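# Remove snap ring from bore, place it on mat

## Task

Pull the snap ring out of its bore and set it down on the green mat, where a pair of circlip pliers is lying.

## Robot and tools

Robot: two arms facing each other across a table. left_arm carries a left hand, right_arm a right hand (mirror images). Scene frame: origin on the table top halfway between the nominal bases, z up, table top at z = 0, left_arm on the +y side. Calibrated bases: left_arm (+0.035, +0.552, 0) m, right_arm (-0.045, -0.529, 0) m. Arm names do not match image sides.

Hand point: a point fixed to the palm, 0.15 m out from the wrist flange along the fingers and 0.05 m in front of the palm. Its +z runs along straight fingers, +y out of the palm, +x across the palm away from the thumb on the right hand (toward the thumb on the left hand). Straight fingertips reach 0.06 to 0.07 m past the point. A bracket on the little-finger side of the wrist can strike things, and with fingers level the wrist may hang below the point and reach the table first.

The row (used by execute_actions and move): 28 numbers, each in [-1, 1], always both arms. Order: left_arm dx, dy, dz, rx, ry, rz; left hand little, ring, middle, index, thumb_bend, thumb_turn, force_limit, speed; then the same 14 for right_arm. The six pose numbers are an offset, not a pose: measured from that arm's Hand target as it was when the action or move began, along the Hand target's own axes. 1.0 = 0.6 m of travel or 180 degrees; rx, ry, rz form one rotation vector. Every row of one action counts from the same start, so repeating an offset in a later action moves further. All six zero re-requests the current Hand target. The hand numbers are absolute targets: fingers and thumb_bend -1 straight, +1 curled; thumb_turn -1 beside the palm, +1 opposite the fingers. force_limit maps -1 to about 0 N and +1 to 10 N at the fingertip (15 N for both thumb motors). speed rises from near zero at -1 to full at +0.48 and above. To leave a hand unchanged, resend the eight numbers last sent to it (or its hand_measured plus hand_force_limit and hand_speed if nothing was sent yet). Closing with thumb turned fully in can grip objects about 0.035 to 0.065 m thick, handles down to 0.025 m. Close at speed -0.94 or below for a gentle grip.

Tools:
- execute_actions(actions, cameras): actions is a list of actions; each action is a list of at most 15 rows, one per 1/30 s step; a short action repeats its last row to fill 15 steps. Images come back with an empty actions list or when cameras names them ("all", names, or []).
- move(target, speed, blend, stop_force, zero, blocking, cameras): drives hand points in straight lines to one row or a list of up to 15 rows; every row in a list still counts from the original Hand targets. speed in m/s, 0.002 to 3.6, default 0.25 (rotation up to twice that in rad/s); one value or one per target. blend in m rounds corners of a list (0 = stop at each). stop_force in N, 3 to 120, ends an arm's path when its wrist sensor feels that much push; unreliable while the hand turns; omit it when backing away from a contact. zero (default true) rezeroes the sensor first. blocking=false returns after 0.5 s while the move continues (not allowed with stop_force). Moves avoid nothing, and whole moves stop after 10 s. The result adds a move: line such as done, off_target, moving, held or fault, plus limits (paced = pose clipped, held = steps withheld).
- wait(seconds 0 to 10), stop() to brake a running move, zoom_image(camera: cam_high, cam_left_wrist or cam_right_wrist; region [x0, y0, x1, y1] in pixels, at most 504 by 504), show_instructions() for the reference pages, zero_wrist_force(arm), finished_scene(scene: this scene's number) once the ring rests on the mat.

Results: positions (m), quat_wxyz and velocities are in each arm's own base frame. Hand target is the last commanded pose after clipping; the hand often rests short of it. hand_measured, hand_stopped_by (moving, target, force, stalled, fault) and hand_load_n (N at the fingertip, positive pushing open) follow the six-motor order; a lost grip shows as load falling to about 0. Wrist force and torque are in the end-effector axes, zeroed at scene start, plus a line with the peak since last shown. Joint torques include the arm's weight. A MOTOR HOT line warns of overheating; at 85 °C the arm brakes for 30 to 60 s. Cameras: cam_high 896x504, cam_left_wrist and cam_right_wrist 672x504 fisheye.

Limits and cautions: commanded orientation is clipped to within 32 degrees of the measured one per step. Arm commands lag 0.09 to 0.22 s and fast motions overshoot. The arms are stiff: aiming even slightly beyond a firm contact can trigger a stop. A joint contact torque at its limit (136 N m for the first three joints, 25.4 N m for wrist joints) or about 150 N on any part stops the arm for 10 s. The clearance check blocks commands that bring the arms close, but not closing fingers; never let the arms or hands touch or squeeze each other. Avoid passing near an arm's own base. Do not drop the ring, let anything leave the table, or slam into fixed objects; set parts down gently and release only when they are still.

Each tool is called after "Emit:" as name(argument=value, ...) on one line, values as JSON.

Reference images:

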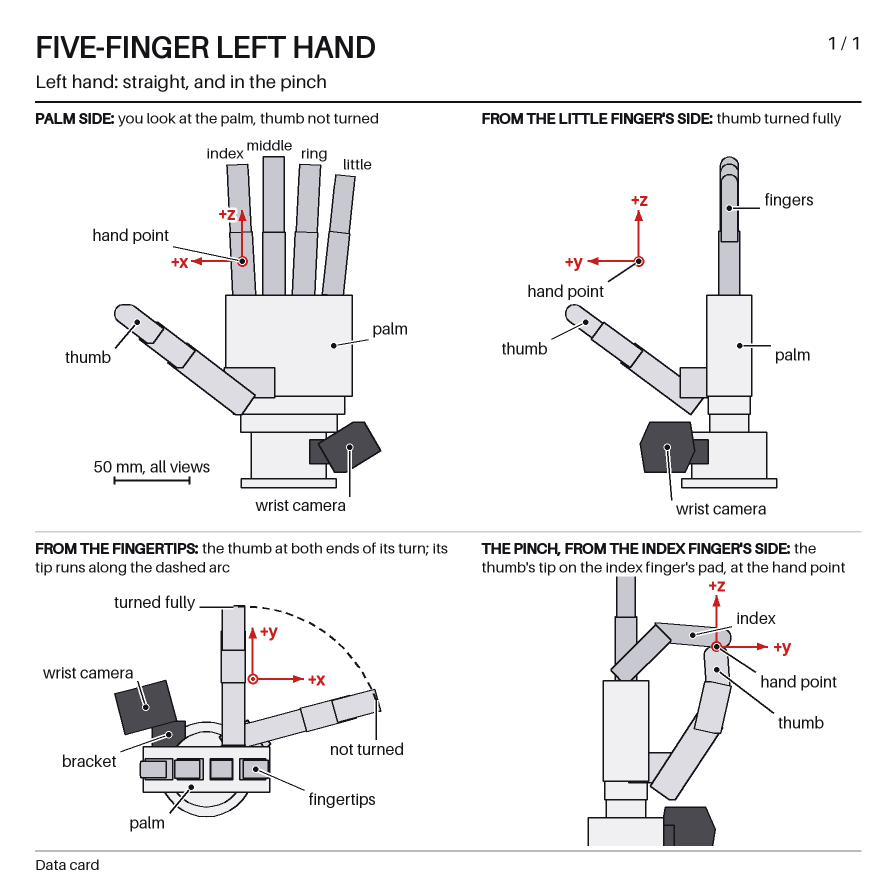

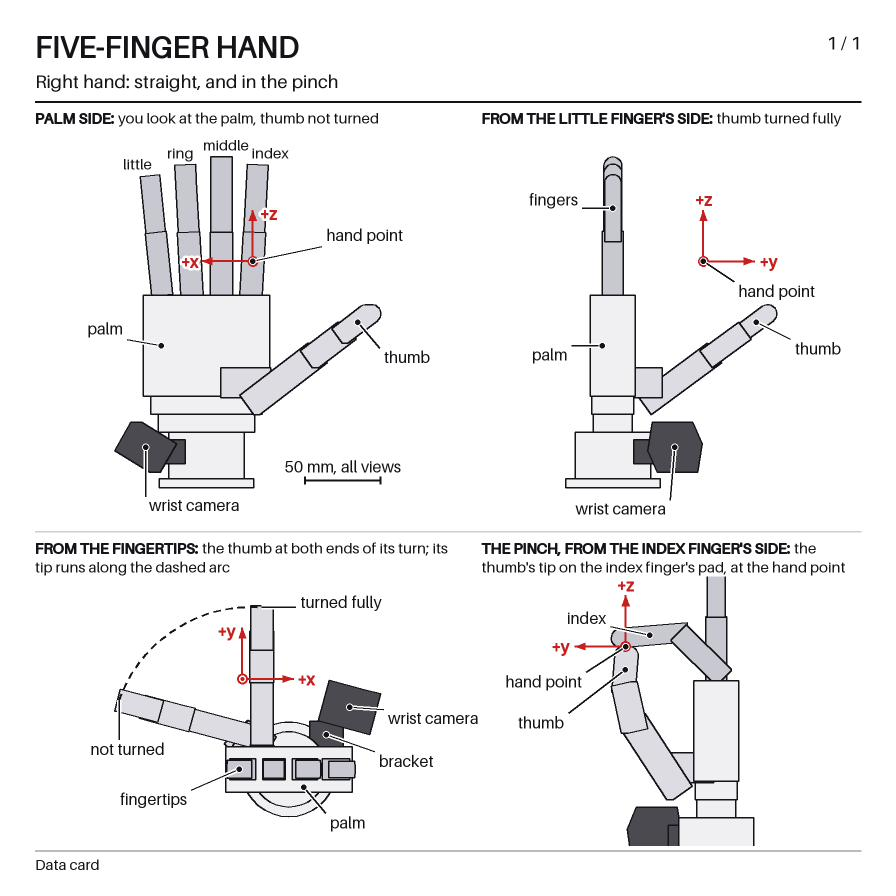

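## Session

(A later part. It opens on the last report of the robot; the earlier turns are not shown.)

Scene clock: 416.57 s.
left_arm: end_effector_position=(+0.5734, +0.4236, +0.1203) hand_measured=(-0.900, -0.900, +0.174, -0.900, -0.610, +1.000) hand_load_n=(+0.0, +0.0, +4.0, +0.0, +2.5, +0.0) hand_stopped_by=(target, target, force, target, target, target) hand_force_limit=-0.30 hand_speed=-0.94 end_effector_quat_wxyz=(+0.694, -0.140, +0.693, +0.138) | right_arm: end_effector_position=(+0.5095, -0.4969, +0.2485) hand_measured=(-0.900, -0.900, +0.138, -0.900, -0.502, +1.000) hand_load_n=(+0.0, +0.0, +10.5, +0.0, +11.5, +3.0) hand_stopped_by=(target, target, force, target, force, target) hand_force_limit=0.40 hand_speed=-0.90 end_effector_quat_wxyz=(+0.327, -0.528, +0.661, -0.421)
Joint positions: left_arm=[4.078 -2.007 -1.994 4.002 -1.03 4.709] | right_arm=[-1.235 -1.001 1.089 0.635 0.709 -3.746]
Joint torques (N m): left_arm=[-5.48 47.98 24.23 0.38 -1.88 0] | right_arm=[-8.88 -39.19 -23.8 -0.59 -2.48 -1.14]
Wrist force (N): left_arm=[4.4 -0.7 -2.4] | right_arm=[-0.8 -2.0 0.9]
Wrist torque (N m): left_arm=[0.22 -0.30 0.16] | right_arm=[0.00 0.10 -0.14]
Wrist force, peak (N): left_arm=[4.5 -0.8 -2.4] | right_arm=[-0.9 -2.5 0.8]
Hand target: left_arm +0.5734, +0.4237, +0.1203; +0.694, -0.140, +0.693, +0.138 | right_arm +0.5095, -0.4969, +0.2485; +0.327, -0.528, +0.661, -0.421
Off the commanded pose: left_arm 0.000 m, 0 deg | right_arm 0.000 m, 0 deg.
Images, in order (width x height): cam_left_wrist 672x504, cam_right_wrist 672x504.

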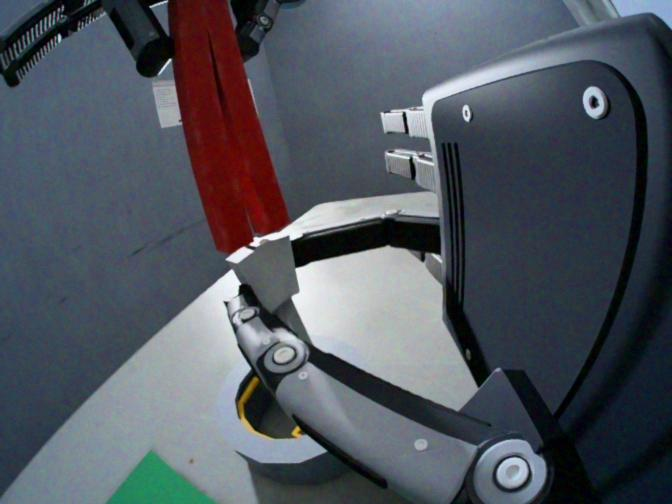

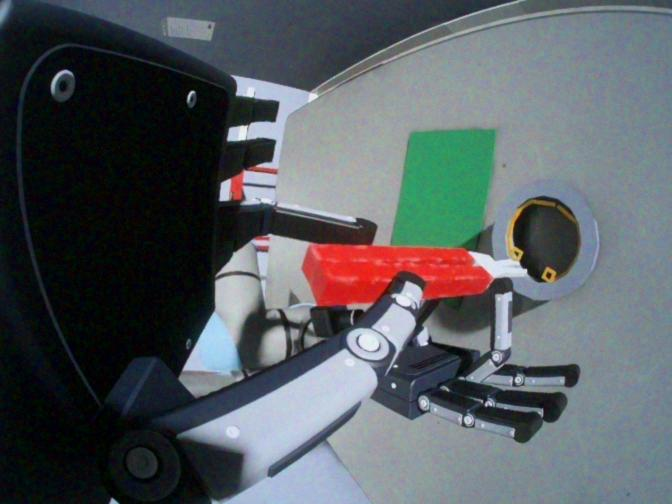

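Emit:
execute_actions(actions=[[[0,0,0,0,0,0,-0.9,-0.9,0.64,-0.9,-0.57,1,0.0,-0.94,0,0,0,0,0,0,-0.9,-0.9,0.4,-0.9,-0.45,1,0.4,-0.9]]])

Emit:
execute_actions(actions=[[[0,0,0,0,0,0,-0.9,-0.9,0.64,-0.9,-0.57,1,0.0,-0.94,0,0,0,0,0,0,-0.9,-0.9,-0.02,-0.9,-0.6,1,0.4,-0.88]]], cameras=["cam_left_wrist", "cam_right_wrist"])

Scene clock: 420.30 s.
left_arm: end_effector_position=(+0.5734, +0.4237, +0.1203) hand_measured=(-0.900, -0.900, +0.178, -0.900, -0.590, +1.000) hand_load_n=(+0.0, +0.0, +8.0, +0.0, +7.5, +1.0) hand_stopped_by=(target, target, force, target, force, target) hand_force_limit=0.00 hand_speed=-0.94 end_effector_quat_wxyz=(+0.694, -0.140, +0.693, +0.138) | right_arm: end_effector_position=(+0.5095, -0.4969, +0.2485) hand_measured=(-0.900, -0.900, +0.138, -0.900, -0.502, +1.000) hand_load_n=(+0.0, +0.0, +11.0, +0.0, +11.5, +2.5) hand_stopped_by=(target, target, force, target, force, target) hand_force_limit=0.40 hand_speed=-0.90 end_effector_quat_wxyz=(+0.327, -0.528, +0.661, -0.421)
Joint positions: left_arm=[4.078 -2.007 -1.994 4.002 -1.03 4.709] | right_arm=[-1.235 -1.001 1.089 0.635 0.709 -3.746]
Joint torques (N m): left_arm=[3.82 48.01 23.2 3.06 -1.84 0.45] | right_arm=[-8.74 -39.01 -23.67 2.75 -2.35 -1.04]
Wrist force (N): left_arm=[4.2 -1.1 -2.2] | right_arm=[-0.7 -1.9 1.2]
Wrist torque (N m): left_arm=[0.18 -0.29 0.19] | right_arm=[-0.01 0.08 -0.13]
Wrist force, peak (N): left_arm=[5.0 -0.6 -2.5] | right_arm=[-0.5 -2.9 0.9]
Hand target: left_arm +0.5734, +0.4237, +0.1203; +0.694, -0.140, +0.693, +0.138 | right_arm +0.5095, -0.4969, +0.2485; +0.327, -0.528, +0.661, -0.421
Off the commanded pose: left_arm 0.000 m, 0 deg | right_arm 0.000 m, 0 deg.

Scene clock: 421.13 s.
left_arm: end_effector_position=(+0.5734, +0.4237, +0.1203) hand_measured=(-0.900, -0.900, +0.178, -0.900, -0.590, +1.000) hand_load_n=(+0.0, +0.0, +5.0, +0.0, +5.5, +5.0) hand_stopped_by=(target, target, force, target, force, target) hand_force_limit=0.00 hand_speed=-0.94 end_effector_quat_wxyz=(+0.694, -0.140, +0.693, +0.138) | right_arm: end_effector_position=(+0.5095, -0.4969, +0.2485) hand_measured=(-0.900, -0.900, -0.020, -0.900, -0.600, +1.000) hand_load_n=(+0.0, +0.0, +1.0, +0.0, +1.0, +0.5) hand_stopped_by=(target, target, target, target, target, target) hand_force_limit=0.40 hand_speed=-0.88 end_effector_quat_wxyz=(+0.327, -0.528, +0.661, -0.421)
Joint positions: left_arm=[4.078 -2.007 -1.994 4.002 -1.03 4.709] | right_arm=[-1.235 -1.001 1.089 0.635 0.709 -3.746]
Joint torques (N m): left_arm=[5.4 48.13 23.49 3.06 -1.95 0.58] | right_arm=[-8.52 -38.93 -23.6 2.75 -2.34 -0.95]
Wrist force (N): left_arm=[4.5 0.4 -3.8] | right_arm=[-0.8 -1.4 -0.6]
Wrist torque (N m): left_arm=[0.20 -0.41 0.11] | right_arm=[-0.13 0.10 -0.11]
Wrist force, peak (N): left_arm=[5.4 -0.1 -3.1] | right_arm=[-1.1 -3.0 -0.1]
Hand target: left_arm +0.5734, +0.4237, +0.1203; +0.694, -0.140, +0.693, +0.138 | right_arm +0.5095, -0.4969, +0.2485; +0.327, -0.528, +0.661, -0.421
Off the commanded pose: left_arm 0.000 m, 0 deg | right_arm 0.000 m, 0 deg.
Images, in order (width x height): cam_left_wrist 672x504, cam_right_wrist 672x504.

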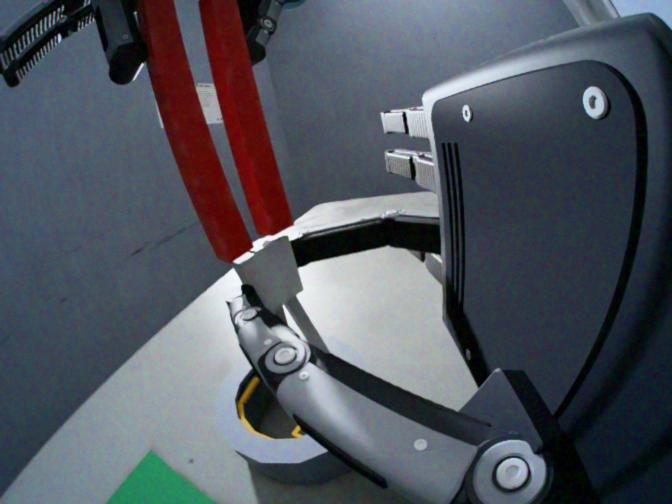

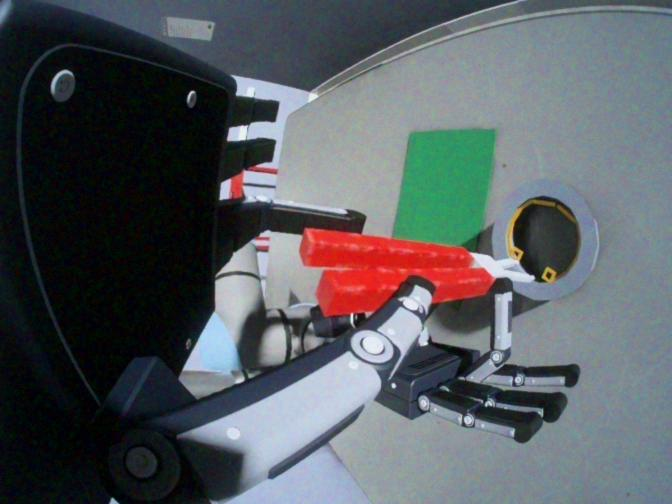

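Emit:
execute_actions(actions=[[[0,0,0,0,0,0,-0.9,-0.9,0.64,-0.9,-0.57,1,0.0,-0.94,0,0,0,0,0,0,-0.9,-0.9,-0.4,-0.9,-0.82,1,0.4,-0.8]]], cameras=["cam_left_wrist", "cam_right_wrist"])

Emit:
zoom_image(camera="cam_right_wrist", region=[464, 180, 604, 320])

Scene clock: 423.93 s.
left_arm: end_effector_position=(+0.5734, +0.4237, +0.1203) hand_measured=(-0.900, -0.900, +0.178, -0.900, -0.590, +1.000) hand_load_n=(+0.0, +0.0, +4.5, +0.0, +5.0, +3.5) hand_stopped_by=(target, target, force, target, force, target) hand_force_limit=0.00 hand_speed=-0.94 end_effector_quat_wxyz=(+0.694, -0.140, +0.693, +0.138) | right_arm: end_effector_position=(+0.5095, -0.4969, +0.2485) hand_measured=(-0.900, -0.900, -0.400, -0.900, -0.820, +1.000) hand_load_n=(+0.0, +0.0, +0.0, +0.5, +0.0, -0.5) hand_stopped_by=(target, target, target, target, target, target) hand_force_limit=0.40 hand_speed=-0.80 end_effector_quat_wxyz=(+0.327, -0.528, +0.661, -0.421)
Joint positions: left_arm=[4.078 -2.007 -1.994 4.002 -1.03 4.709] | right_arm=[-1.235 -1.001 1.089 0.635 0.709 -3.746]
Joint torques (N m): left_arm=[5.78 47.93 22.52 3.06 -1.71 1.12] | right_arm=[-9.01 -39.22 -23.37 2.63 -2.34 -0.93]
Wrist force (N): left_arm=[4.4 0.1 -3.7] | right_arm=[-1.1 -1.4 -0.4]
Wrist torque (N m): left_arm=[0.24 -0.41 0.12] | right_arm=[-0.07 0.14 -0.14]
Wrist force, peak (N): left_arm=[5.2 0.3 -4.0] | right_arm=[-1.0 -1.8 -1.4]
Hand target: left_arm +0.5734, +0.4237, +0.1203; +0.694, -0.140, +0.693, +0.138 | right_arm +0.5095, -0.4969, +0.2485; +0.327, -0.528, +0.661, -0.421
Off the commanded pose: left_arm 0.000 m, 0 deg | right_arm 0.000 m, 0 deg.
Images, in order (width x height): cam_left_wrist 672x504, cam_right_wrist 672x504.

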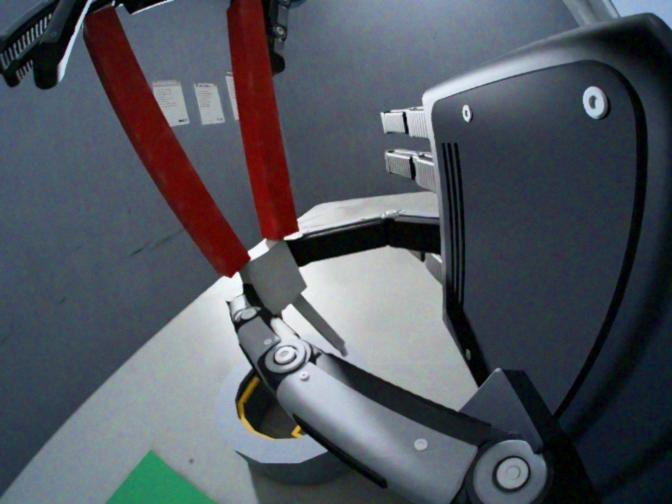

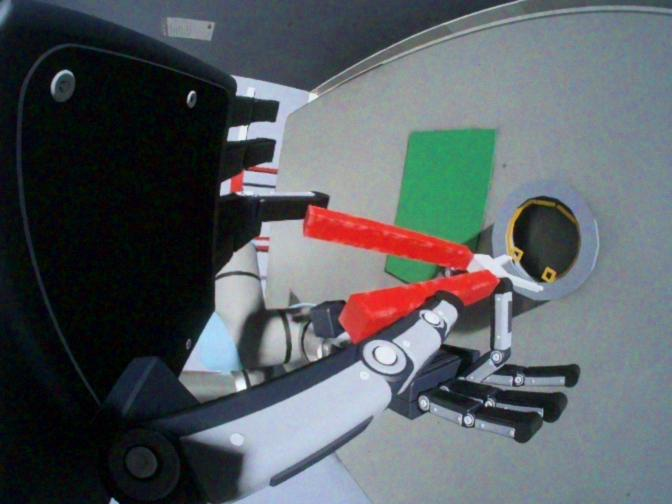

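Scaled by 3.600 from the camera's 672x504 image, which has a finer 960x720 frame.

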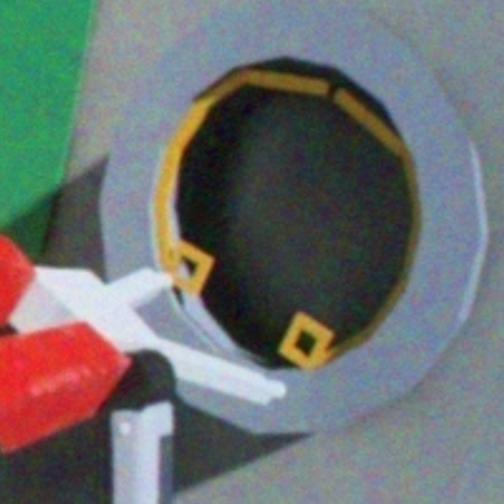

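Emit:
wait(seconds=0, cameras=["cam_high", "cam_right_wrist"])

Emit:
zoom_image(camera="cam_high", region=[430, 70, 530, 190])

Scene clock: 444.73 s.
left_arm: end_effector_position=(+0.5734, +0.4237, +0.1203) hand_measured=(-0.900, -0.900, +0.178, -0.900, -0.590, +1.000) hand_load_n=(+0.0, +0.0, +4.5, +0.0, +5.5, +3.5) hand_stopped_by=(target, target, force, target, force, target) hand_force_limit=0.00 hand_speed=-0.94 end_effector_quat_wxyz=(+0.694, -0.140, +0.693, +0.138) | right_arm: end_effector_position=(+0.5095, -0.4969, +0.2485) hand_measured=(-0.900, -0.900, -0.400, -0.900, -0.820, +1.000) hand_load_n=(+0.0, +0.0, -0.5, +0.0, +0.0, +0.0) hand_stopped_by=(target, target, target, target, target, target) hand_force_limit=0.40 hand_speed=-0.80 end_effector_quat_wxyz=(+0.327, -0.528, +0.661, -0.421)
Joint positions: left_arm=[4.078 -2.007 -1.994 4.002 -1.03 4.709] | right_arm=[-1.235 -1.001 1.089 0.635 0.709 -3.746]
Joint torques (N m): left_arm=[5.97 48.47 22.43 2.9 -0.97 1.44] | right_arm=[-9.41 -39.22 -23.79 2.43 -2.18 -0.79]
Wrist force (N): left_arm=[4.3 0.1 -3.7] | right_arm=[-0.9 -1.5 -0.3]
Wrist torque (N m): left_arm=[0.23 -0.41 0.13] | right_arm=[-0.08 0.11 -0.14]
Wrist force, peak (N): left_arm=[4.7 0.0 -3.6] | right_arm=[-1.2 -1.8 -0.4]
Hand target: left_arm +0.5734, +0.4237, +0.1203; +0.694, -0.140, +0.693, +0.138 | right_arm +0.5095, -0.4969, +0.2485; +0.327, -0.528, +0.661, -0.421
Off the commanded pose: left_arm 0.000 m, 0 deg | right_arm 0.000 m, 0 deg.
Images, in order (width x height): cam_high 896x504, cam_right_wrist 672x504.

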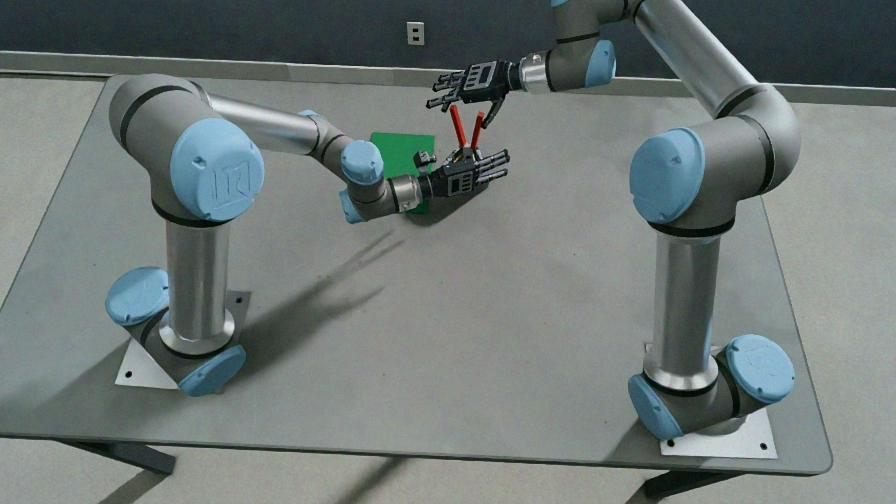

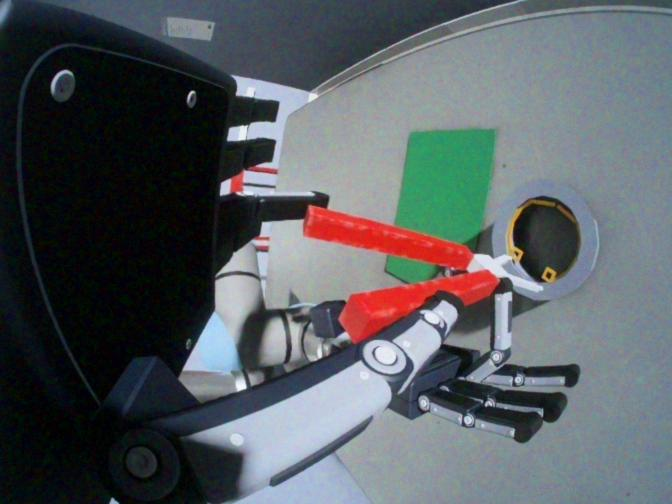

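Scaled by 4.200 from the camera's 896x504 image, which has a finer 1280x720 frame.

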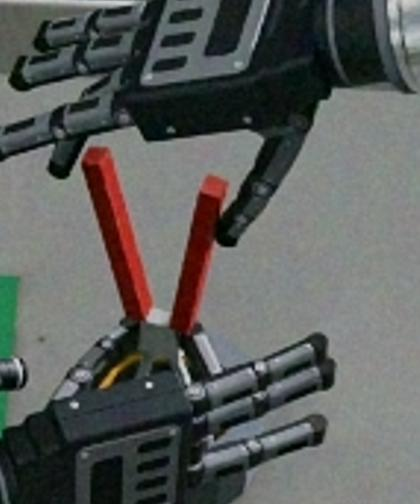

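Emit:
zoom_image(camera="cam_right_wrist", region=[490, 240, 560, 300])

Scaled by 7.200 from the camera's 672x504 image, which has a finer 960x720 frame.

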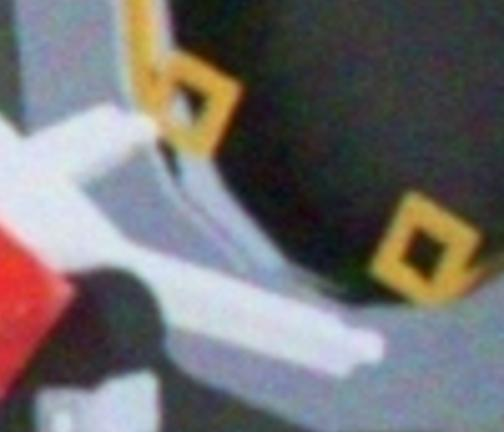

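Emit:
move(target=[0.0012,0.0019,0.003,-0.0444,0.0141,0.0088,-0.9,-0.9,0.64,-0.9,-0.57,1,0.0,-0.94,0,0.0043,-0.009,0,0,0,-0.9,-0.9,-0.4,-0.9,-0.82,1,0.4,-0.8], speed=0.04, cameras=["all"])

Emit:
zoom_image(camera="cam_right_wrist", region=[490, 230, 570, 300])

Emit:
zoom_image(camera="cam_high", region=[430, 70, 530, 190])

Scene clock: 473.27 s.
left_arm: end_effector_position=(+0.5747, +0.4254, +0.1197) hand_measured=(-0.900, -0.900, +0.178, -0.900, -0.590, +1.000) hand_load_n=(+0.0, +0.0, +4.5, +0.0, +5.5, +2.5) hand_stopped_by=(target, target, force, target, force, target) hand_force_limit=0.00 hand_speed=-0.94 end_effector_quat_wxyz=(+0.665, -0.181, +0.698, +0.192) | right_arm: end_effector_position=(+0.5036, -0.4955, +0.2485) hand_measured=(-0.900, -0.900, -0.400, -0.900, -0.820, +1.000) hand_load_n=(+0.0, +0.0, +0.0, -0.5, +0.0, +0.0) hand_stopped_by=(target, target, target, target, target, target) hand_force_limit=0.40 hand_speed=-0.80 end_effector_quat_wxyz=(+0.327, -0.528, +0.661, -0.421)
Joint positions: left_arm=[3.994 -2.012 -1.955 3.923 -1.254 4.754] | right_arm=[-1.244 -1.011 1.106 0.635 0.702 -3.756]
Joint torques (N m): left_arm=[7.39 31.82 6.15 4.47 1.82 -1.42] | right_arm=[-8.35 -44.39 -21.63 2.86 -2.55 -1.11]
Wrist force (N): left_arm=[4.0 -0.6 -3.1] | right_arm=[-0.7 -1.5 -0.1]
Wrist torque (N m): left_arm=[0.13 -0.33 0.11] | right_arm=[-0.09 0.06 0.01]
Wrist force, peak (N): left_arm=[4.5 -0.4 -3.7] | right_arm=[-1.0 -1.9 -0.5]
Hand target: left_arm +0.5746, +0.4254, +0.1196; +0.665, -0.181, +0.698, +0.192 | right_arm +0.5037, -0.4955, +0.2485; +0.327, -0.528, +0.661, -0.421
Off the commanded pose: left_arm 0.000 m, 0 deg | right_arm 0.000 m, 0 deg.
move: done

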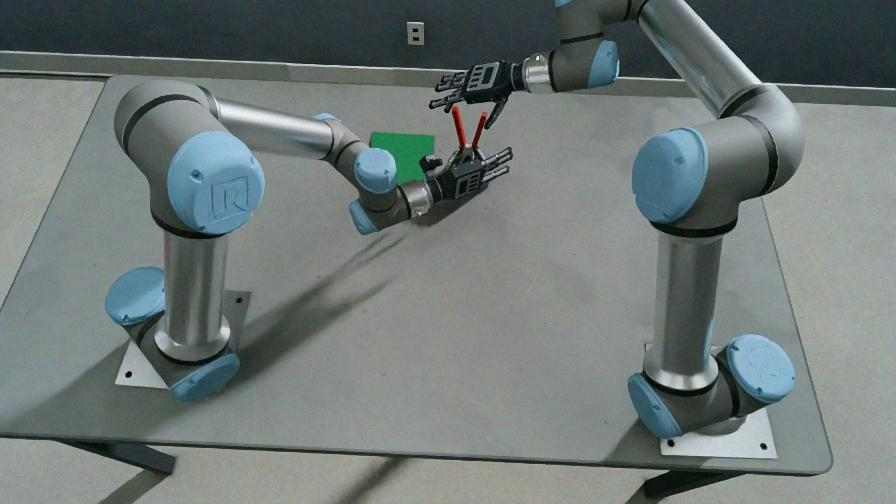

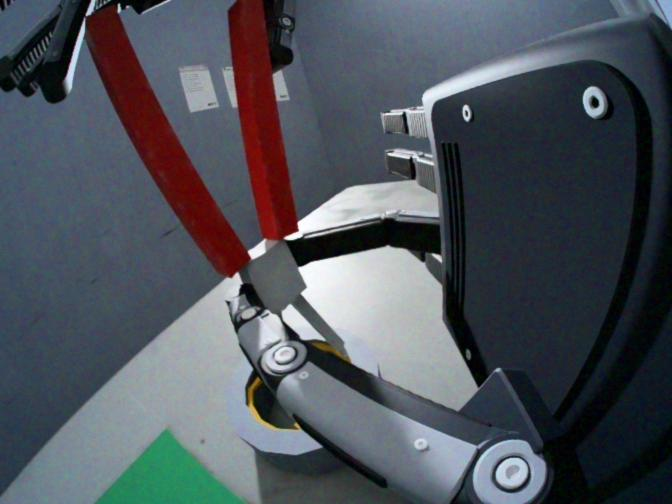

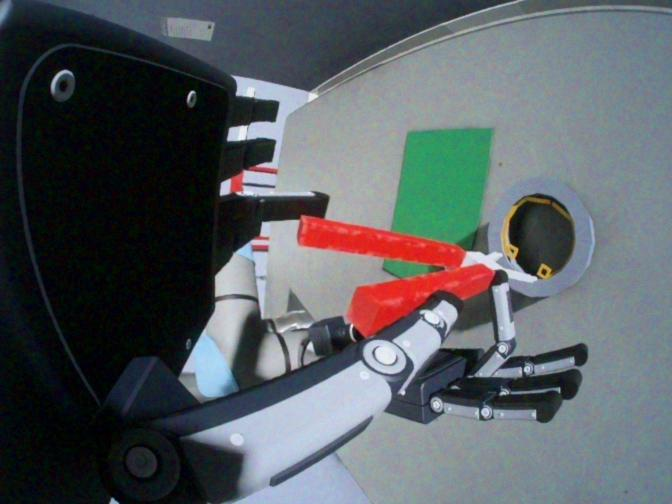

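Scaled by 6.300 from the camera's 672x504 image, which has a finer 960x720 frame.

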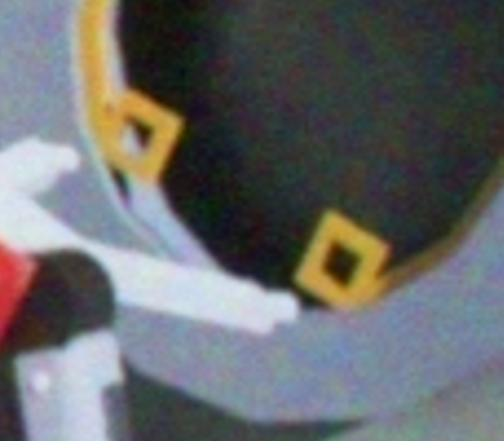

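Scaled by 4.200 from the camera's 896x504 image, which has a finer 1280x720 frame.

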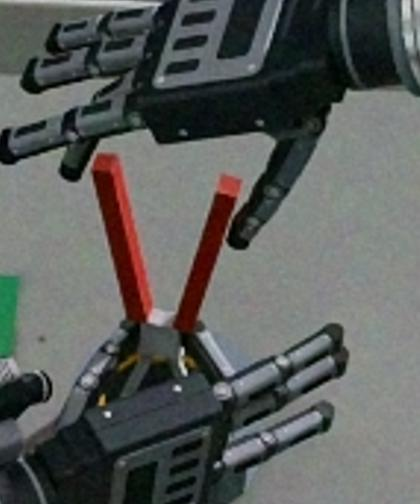

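Emit:
move(target=[0.0133,0.0062,0.0041,-0.0111,0.0003,-0.0004,-0.9,-0.9,0.64,-0.9,-0.57,1,0.0,-0.94,0.0072,0.0113,0.0072,0,0,0,-0.9,-0.9,-0.4,-0.9,-0.82,1,0.4,-0.8], speed=0.03, cameras=["cam_left_wrist", "cam_right_wrist"])

Emit:
zoom_image(camera="cam_right_wrist", region=[490, 230, 570, 300])

Scene clock: 487.93 s.
left_arm: end_effector_position=(+0.5745, +0.4299, +0.1116) hand_measured=(-0.900, -0.900, +0.178, -0.900, -0.590, +1.000) hand_load_n=(+0.0, +0.0, +5.0, +0.0, +5.5, +2.5) hand_stopped_by=(target, target, force, target, force, target) hand_force_limit=0.00 hand_speed=-0.94 end_effector_quat_wxyz=(+0.662, -0.193, +0.695, +0.204) | right_arm: end_effector_position=(+0.5036, -0.5001, +0.2405) hand_measured=(-0.900, -0.900, -0.400, -0.900, -0.820, +1.000) hand_load_n=(+0.0, +0.0, +0.0, +0.0, +0.0, +0.0) hand_stopped_by=(target, target, target, target, target, target) hand_force_limit=0.40 hand_speed=-0.80 end_effector_quat_wxyz=(+0.327, -0.528, +0.661, -0.421)
Joint positions: left_arm=[3.981 -2.034 -1.947 3.939 -1.302 4.752] | right_arm=[-1.247 -0.998 1.106 0.624 0.7 -3.759]
Joint torques (N m): left_arm=[7.41 52 13.34 1.21 1.74 -0.93] | right_arm=[-8.89 -50.83 -14.14 2.48 -2.62 -1.25]
Wrist force (N): left_arm=[4.5 0.1 -2.9] | right_arm=[-0.7 -1.3 -0.4]
Wrist torque (N m): left_arm=[0.22 -0.41 0.20] | right_arm=[-0.06 0.08 0.02]
Wrist force, peak (N): left_arm=[4.5 -0.1 -3.5] | right_arm=[-1.1 -1.8 -0.4]
Hand target: left_arm +0.5744, +0.4299, +0.1117; +0.662, -0.193, +0.695, +0.204 | right_arm +0.5036, -0.5001, +0.2406; +0.327, -0.528, +0.661, -0.421
Off the commanded pose: left_arm 0.000 m, 0 deg | right_arm 0.000 m, 0 deg.
move: done
Images, in order (width x height): cam_left_wrist 672x504, cam_right_wrist 672x504.

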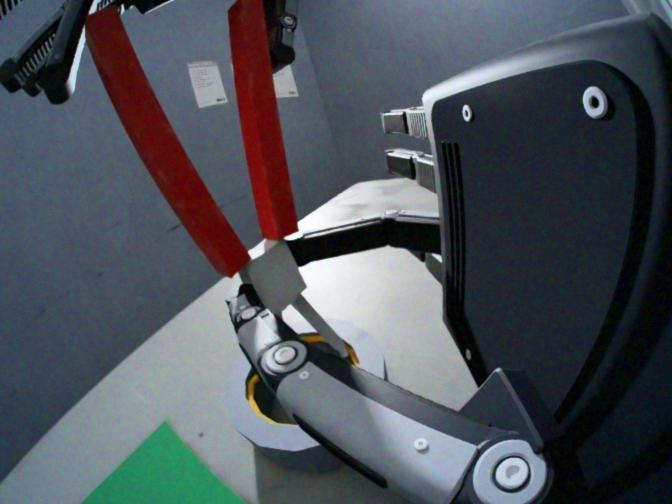

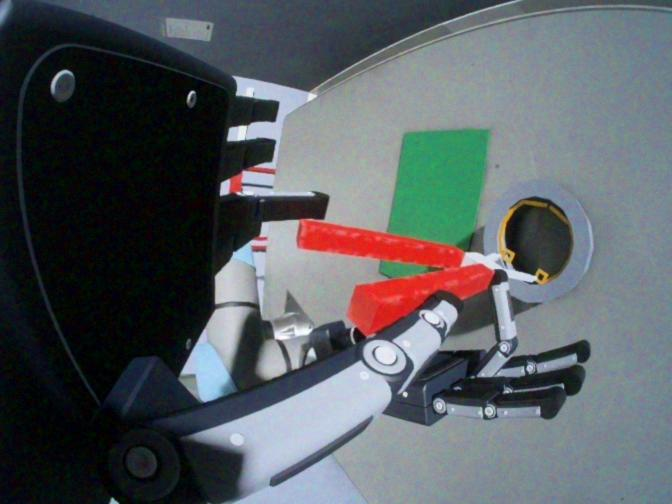

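Scaled by 6.300 from the camera's 672x504 image, which has a finer 960x720 frame.

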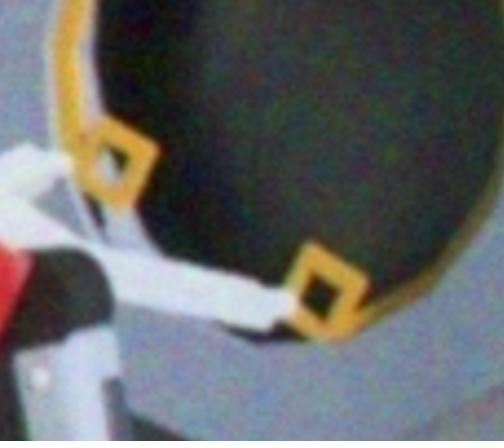

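Emit:
move(target=[0.0117,0.0009,0.0023,-0.0055,0,0,-0.9,-0.9,0.64,-0.9,-0.57,1,0.0,-0.94,0.0022,0.0111,0.0046,0,0,0,-0.9,-0.9,-0.4,-0.9,-0.82,1,0.4,-0.8], speed=0.02, cameras=["cam_right_wrist"])

Emit:
zoom_image(camera="cam_right_wrist", region=[494, 240, 554, 290])

Scene clock: 504.97 s.
left_arm: end_effector_position=(+0.5750, +0.4311, +0.1045) hand_measured=(-0.900, -0.900, +0.178, -0.900, -0.590, +1.000) hand_load_n=(+0.0, +0.0, +4.5, +0.0, +5.5, +2.5) hand_stopped_by=(target, target, force, target, force, target) hand_force_limit=0.00 hand_speed=-0.94 end_effector_quat_wxyz=(+0.660, -0.199, +0.693, +0.210) end_effector_velocity=(+0.000, +0.000, -0.001) end_effector_angular_velocity=(-0.002, +0.002, -0.003) | right_arm: end_effector_position=(+0.5029, -0.5014, +0.2333) hand_measured=(-0.900, -0.900, -0.400, -0.900, -0.820, +1.000) hand_load_n=(+0.0, +0.0, +0.0, +0.0, +0.0, +0.0) hand_stopped_by=(target, target, target, target, target, target) hand_force_limit=0.40 hand_speed=-0.80 end_effector_quat_wxyz=(+0.327, -0.528, +0.661, -0.421)
Joint positions: left_arm=[3.972 -2.052 -1.945 3.954 -1.328 4.751] | right_arm=[-1.249 -0.993 1.118 0.609 0.699 -3.761]
Joint velocities: left_arm=[0.003 0 0 -0.002 0.006 0] | right_arm=[within noise]
Joint torques (N m): left_arm=[5.42 51.96 21.28 1.18 1.71 -1.37] | right_arm=[-10.31 -46.09 -25.61 2.7 -2.87 -1.41]
Wrist force (N): left_arm=[4.1 -0.1 -3.1] | right_arm=[-0.6 -1.5 -0.2]
Wrist torque (N m): left_arm=[0.20 -0.34 0.17] | right_arm=[-0.09 0.07 0.03]
Wrist force, peak (N): left_arm=[4.7 0.3 -3.4] | right_arm=[-0.9 -1.9 -0.2]
Hand target: left_arm +0.5749, +0.4311, +0.1046; +0.660, -0.199, +0.693, +0.210 | right_arm +0.5029, -0.5014, +0.2334; +0.327, -0.528, +0.661, -0.421
Off the commanded pose: left_arm 0.000 m, 0 deg | right_arm 0.000 m, 0 deg.
move: done
Images, in order (width x height): cam_right_wrist 672x504.

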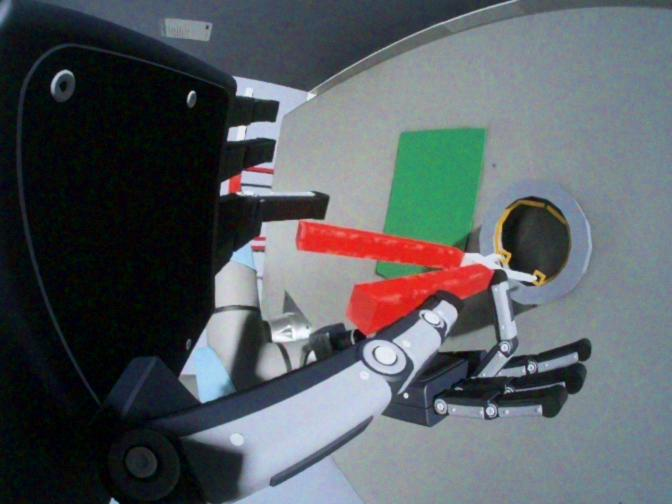

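Scaled by 8.400 from the camera's 672x504 image, which has a finer 960x720 frame.

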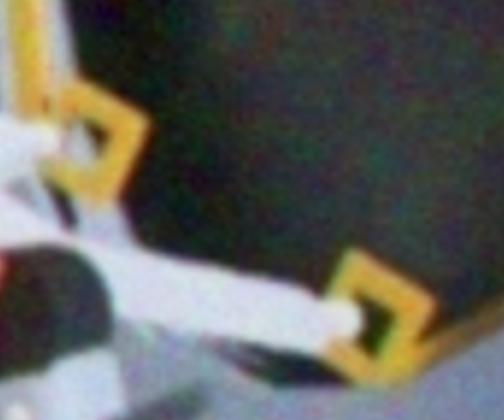

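Emit:
move(target=[0.0067,-0.0004,0.0009,0,0,0,-0.9,-0.9,0.64,-0.9,-0.57,1,0.0,-0.94,0.0001,0.0063,0.0023,0,0,0,-0.9,-0.9,-0.4,-0.9,-0.82,1,0.4,-0.8], speed=0.015, stop_force=3, cameras=["cam_right_wrist"])

Emit:
zoom_image(camera="cam_right_wrist", region=[490, 240, 550, 290])

Scene clock: 512.20 s.
left_arm: end_effector_position=(+0.5753, +0.4312, +0.1006) hand_measured=(-0.900, -0.900, +0.178, -0.900, -0.590, +1.000) hand_load_n=(+0.0, +0.0, +4.5, +0.0, +5.5, +2.5) hand_stopped_by=(target, target, force, target, force, target) hand_force_limit=0.00 hand_speed=-0.94 end_effector_quat_wxyz=(+0.660, -0.199, +0.693, +0.210) | right_arm: end_effector_position=(+0.5025, -0.5014, +0.2294) hand_measured=(-0.900, -0.900, -0.400, -0.900, -0.820, +1.000) hand_load_n=(+0.0, +0.0, +0.0, +0.0, +0.0, +0.0) hand_stopped_by=(target, target, target, target, target, target) hand_force_limit=0.40 hand_speed=-0.80 end_effector_quat_wxyz=(+0.327, -0.528, +0.661, -0.421)
Joint positions: left_arm=[3.972 -2.06 -1.946 3.963 -1.328 4.751] | right_arm=[-1.25 -0.992 1.127 0.6 0.698 -3.761]
Joint torques (N m): left_arm=[-6.89 51.16 12.33 0.42 -1.43 -0.68] | right_arm=[-13.14 -44.29 -25.58 2.88 -2.41 -0.15]
Wrist force (N): left_arm=[4.3 -0.3 -3.3] | right_arm=[-0.7 -1.8 -0.3]
Wrist torque (N m): left_arm=[0.18 -0.38 0.19] | right_arm=[-0.14 0.08 0.02]
Wrist force, peak (N): left_arm=[4.5 -0.4 -3.4] | right_arm=[-0.9 -2.0 -0.1]
Hand target: left_arm +0.5753, +0.4312, +0.1006; +0.660, -0.199, +0.693, +0.210 | right_arm +0.5025, -0.5014, +0.2294; +0.327, -0.528, +0.661, -0.421
Off the commanded pose: left_arm 0.000 m, 0 deg | right_arm 0.000 m, 0 deg.
move: done
Images, in order (width x height): cam_right_wrist 672x504.

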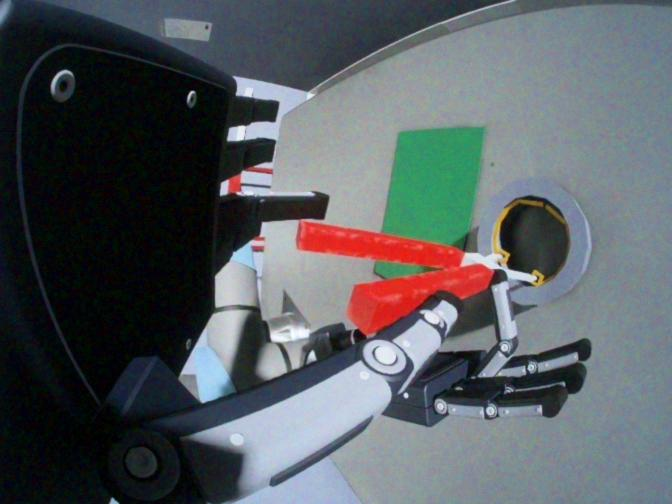

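Scaled by 8.400 from the camera's 672x504 image, which has a finer 960x720 frame.

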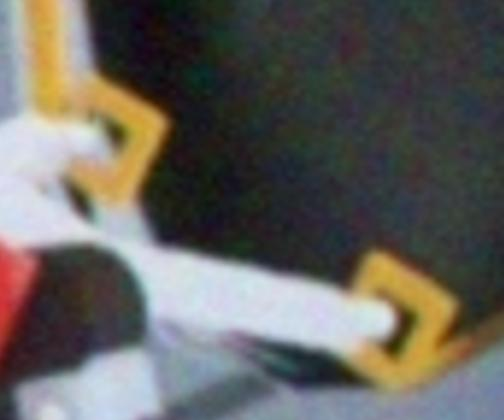

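Emit:
move(target=[0.02,0.0,-0.0014,0,0,0,-0.9,-0.9,0.64,-0.9,-0.57,1,0.0,-0.94,0,0,0,0,0,0,-0.9,-0.9,-0.4,-0.9,-0.82,1,0.4,-0.8], speed=0.006, stop_force=3, cameras=["cam_right_wrist"])

Emit:
zoom_image(camera="cam_right_wrist", region=[490, 240, 550, 290])

Scene clock: 522.77 s.
left_arm: end_effector_position=(+0.5740, +0.4307, +0.0885) hand_measured=(-0.900, -0.900, +0.178, -0.900, -0.590, +1.000) hand_load_n=(+0.0, +0.0, +4.5, -0.5, +5.0, +3.0) hand_stopped_by=(target, target, force, target, force, target) hand_force_limit=0.00 hand_speed=-0.94 end_effector_quat_wxyz=(+0.660, -0.199, +0.693, +0.210) | right_arm: end_effector_position=(+0.5025, -0.5014, +0.2294) hand_measured=(-0.900, -0.900, -0.400, -0.900, -0.820, +1.000) hand_load_n=(+0.0, +0.0, +0.0, +0.0, +0.0, +0.0) hand_stopped_by=(target, target, target, target, target, target) hand_force_limit=0.40 hand_speed=-0.80 end_effector_quat_wxyz=(+0.327, -0.528, +0.661, -0.421)
Joint positions: left_arm=[3.973 -2.081 -1.955 3.994 -1.327 4.751] | right_arm=[-1.25 -0.992 1.127 0.6 0.698 -3.761]
Joint torques (N m): left_arm=[5.95 47.62 14.59 0.82 1.42 1.58] | right_arm=[-13.52 -48.23 -25.18 2.82 0.77 1.19]
Wrist force (N): left_arm=[4.5 -0.1 -3.1] | right_arm=[-0.6 -1.6 -0.2]
Wrist torque (N m): left_arm=[0.22 -0.39 0.18] | right_arm=[-0.13 0.06 0.03]
Wrist force, peak (N): left_arm=[4.5 -0.6 -3.6] | right_arm=[-0.9 -2.0 -0.2]
Hand target: left_arm +0.5740, +0.4307, +0.0886; +0.660, -0.199, +0.693, +0.210 | right_arm +0.5025, -0.5014, +0.2294; +0.327, -0.528, +0.661, -0.421
Off the commanded pose: left_arm 0.000 m, 0 deg | right_arm 0.000 m, 0 deg.
move: done
Images, in order (width x height): cam_right_wrist 672x504.

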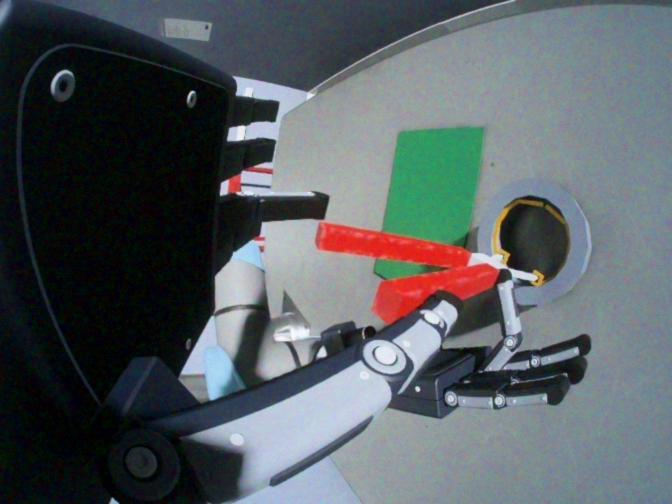

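Scaled by 8.400 from the camera's 672x504 image, which has a finer 960x720 frame.

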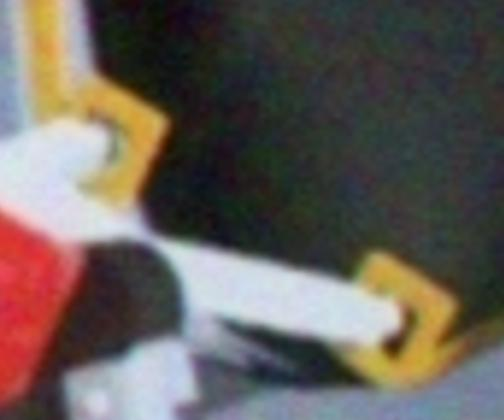

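Emit:
zoom_image(camera="cam_right_wrist", region=[494, 244, 524, 270])

Emit:
zoom_image(camera="cam_right_wrist", region=[520, 264, 550, 290])

Scaled by 16.800 from the camera's 672x504 image, which has a finer 960x720 frame.

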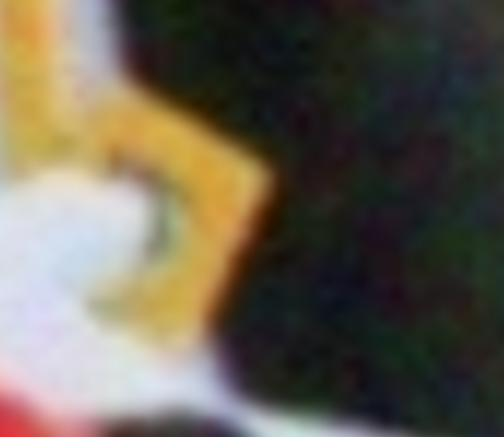

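Scaled by 16.800 from the camera's 672x504 image, which has a finer 960x720 frame.

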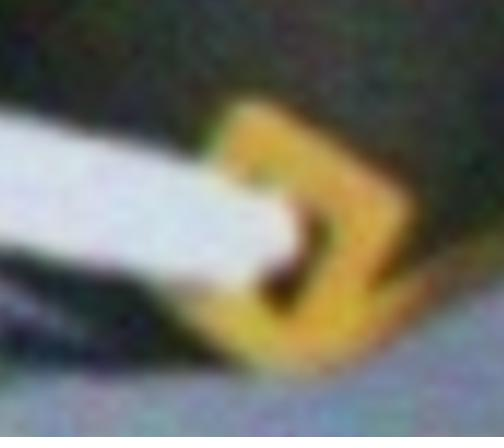

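Emit:
move(target=[0.01,0.0,-0.0007,0,0,0,-0.9,-0.9,0.64,-0.9,-0.57,1,0.0,-0.94,0,0,0,0,0,0,-0.9,-0.9,-0.4,-0.9,-0.82,1,0.4,-0.8], speed=0.005, stop_force=3, cameras=["all"])

Emit:
zoom_image(camera="cam_right_wrist", region=[490, 240, 550, 290])

Emit:
zoom_image(camera="cam_high", region=[430, 70, 530, 190])

Scene clock: 535.33 s.
left_arm: end_effector_position=(+0.5736, +0.4306, +0.0844) hand_measured=(-0.900, -0.900, +0.178, -0.900, -0.590, +1.000) hand_load_n=(+0.0, +0.0, +4.5, +0.0, +5.5, +1.5) hand_stopped_by=(target, target, force, target, force, target) hand_force_limit=0.00 hand_speed=-0.94 end_effector_quat_wxyz=(+0.660, -0.199, +0.693, +0.210) | right_arm: end_effector_position=(+0.5025, -0.5014, +0.2294) hand_measured=(-0.900, -0.900, -0.400, -0.900, -0.820, +1.000) hand_load_n=(-0.5, +0.0, +0.0, -0.5, +0.0, +0.0) hand_stopped_by=(target, target, target, target, target, target) hand_force_limit=0.40 hand_speed=-0.80 end_effector_quat_wxyz=(+0.327, -0.528, +0.661, -0.421)
Joint positions: left_arm=[3.974 -2.089 -1.958 4.005 -1.326 4.751] | right_arm=[-1.25 -0.992 1.127 0.6 0.698 -3.761]
Joint torques (N m): left_arm=[-4.22 50.29 23.36 -0.35 -0.17 0.48] | right_arm=[-13.55 -48.89 -24.73 2.59 0.77 1.17]
Wrist force (N): left_arm=[1.3 0.2 -3.8] | right_arm=[-0.4 -1.8 -0.6]
Wrist torque (N m): left_arm=[0.19 -0.35 0.20] | right_arm=[-0.13 0.05 0.04]
Wrist force, peak (N): left_arm=[4.8 0.1 -3.2] | right_arm=[-0.5 -2.2 -0.1]
Hand target: left_arm +0.5736, +0.4306, +0.0845; +0.660, -0.199, +0.693, +0.210 (not the last commanded pose) | right_arm +0.5025, -0.5014, +0.2294; +0.327, -0.528, +0.661, -0.421
Off the commanded pose: left_arm 0.002 m, 0 deg | right_arm 0.000 m, 0 deg.
move: contact (left_arm)

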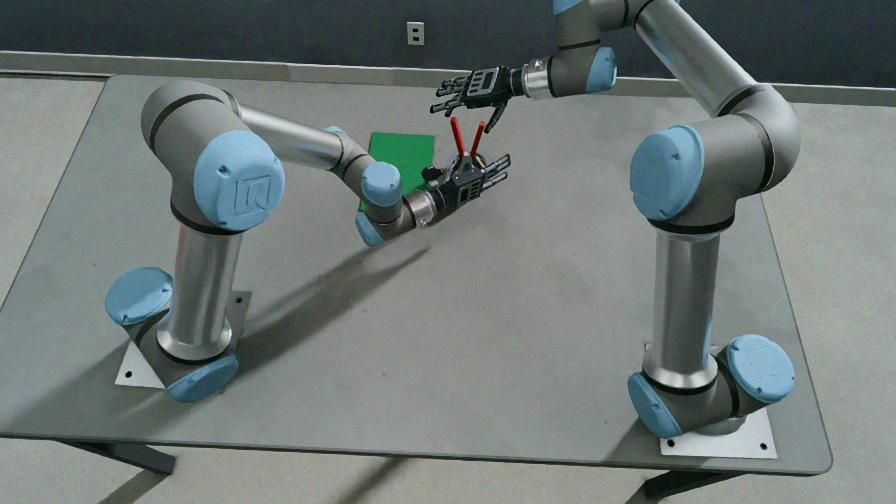

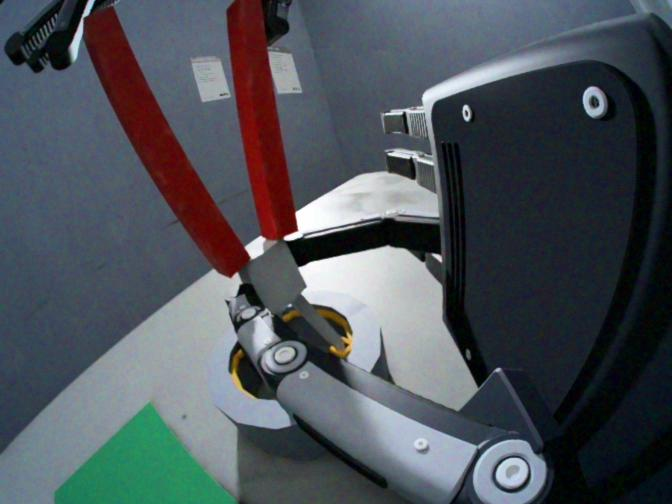

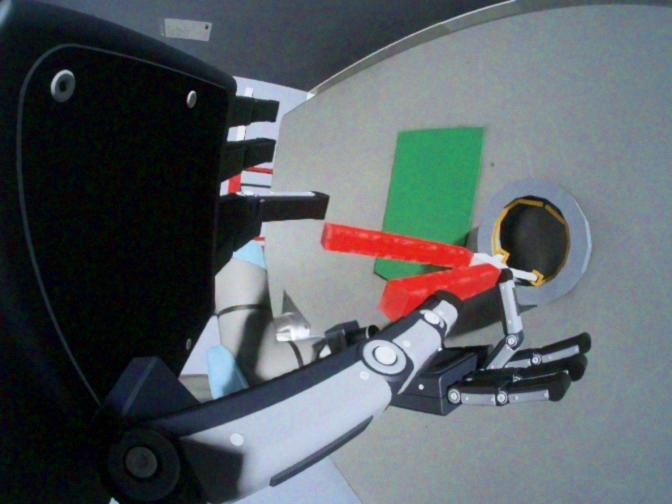

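Scaled by 8.400 from the camera's 672x504 image, which has a finer 960x720 frame.

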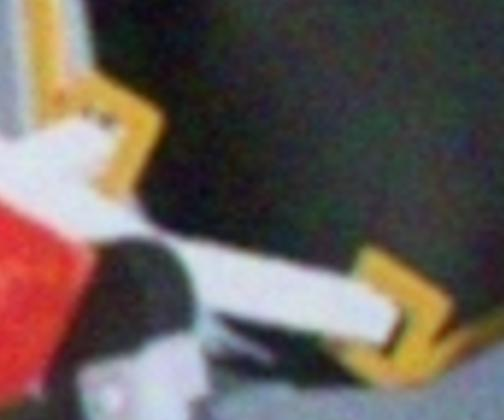

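Scaled by 4.200 from the camera's 896x504 image, which has a finer 1280x720 frame.

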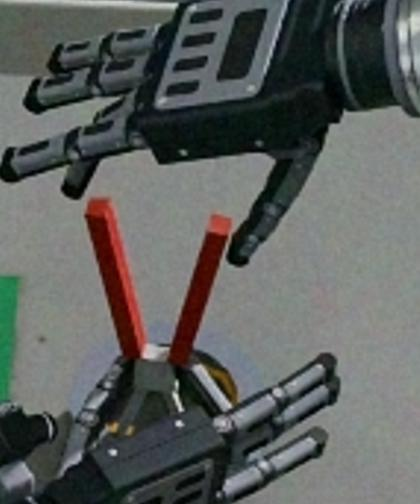

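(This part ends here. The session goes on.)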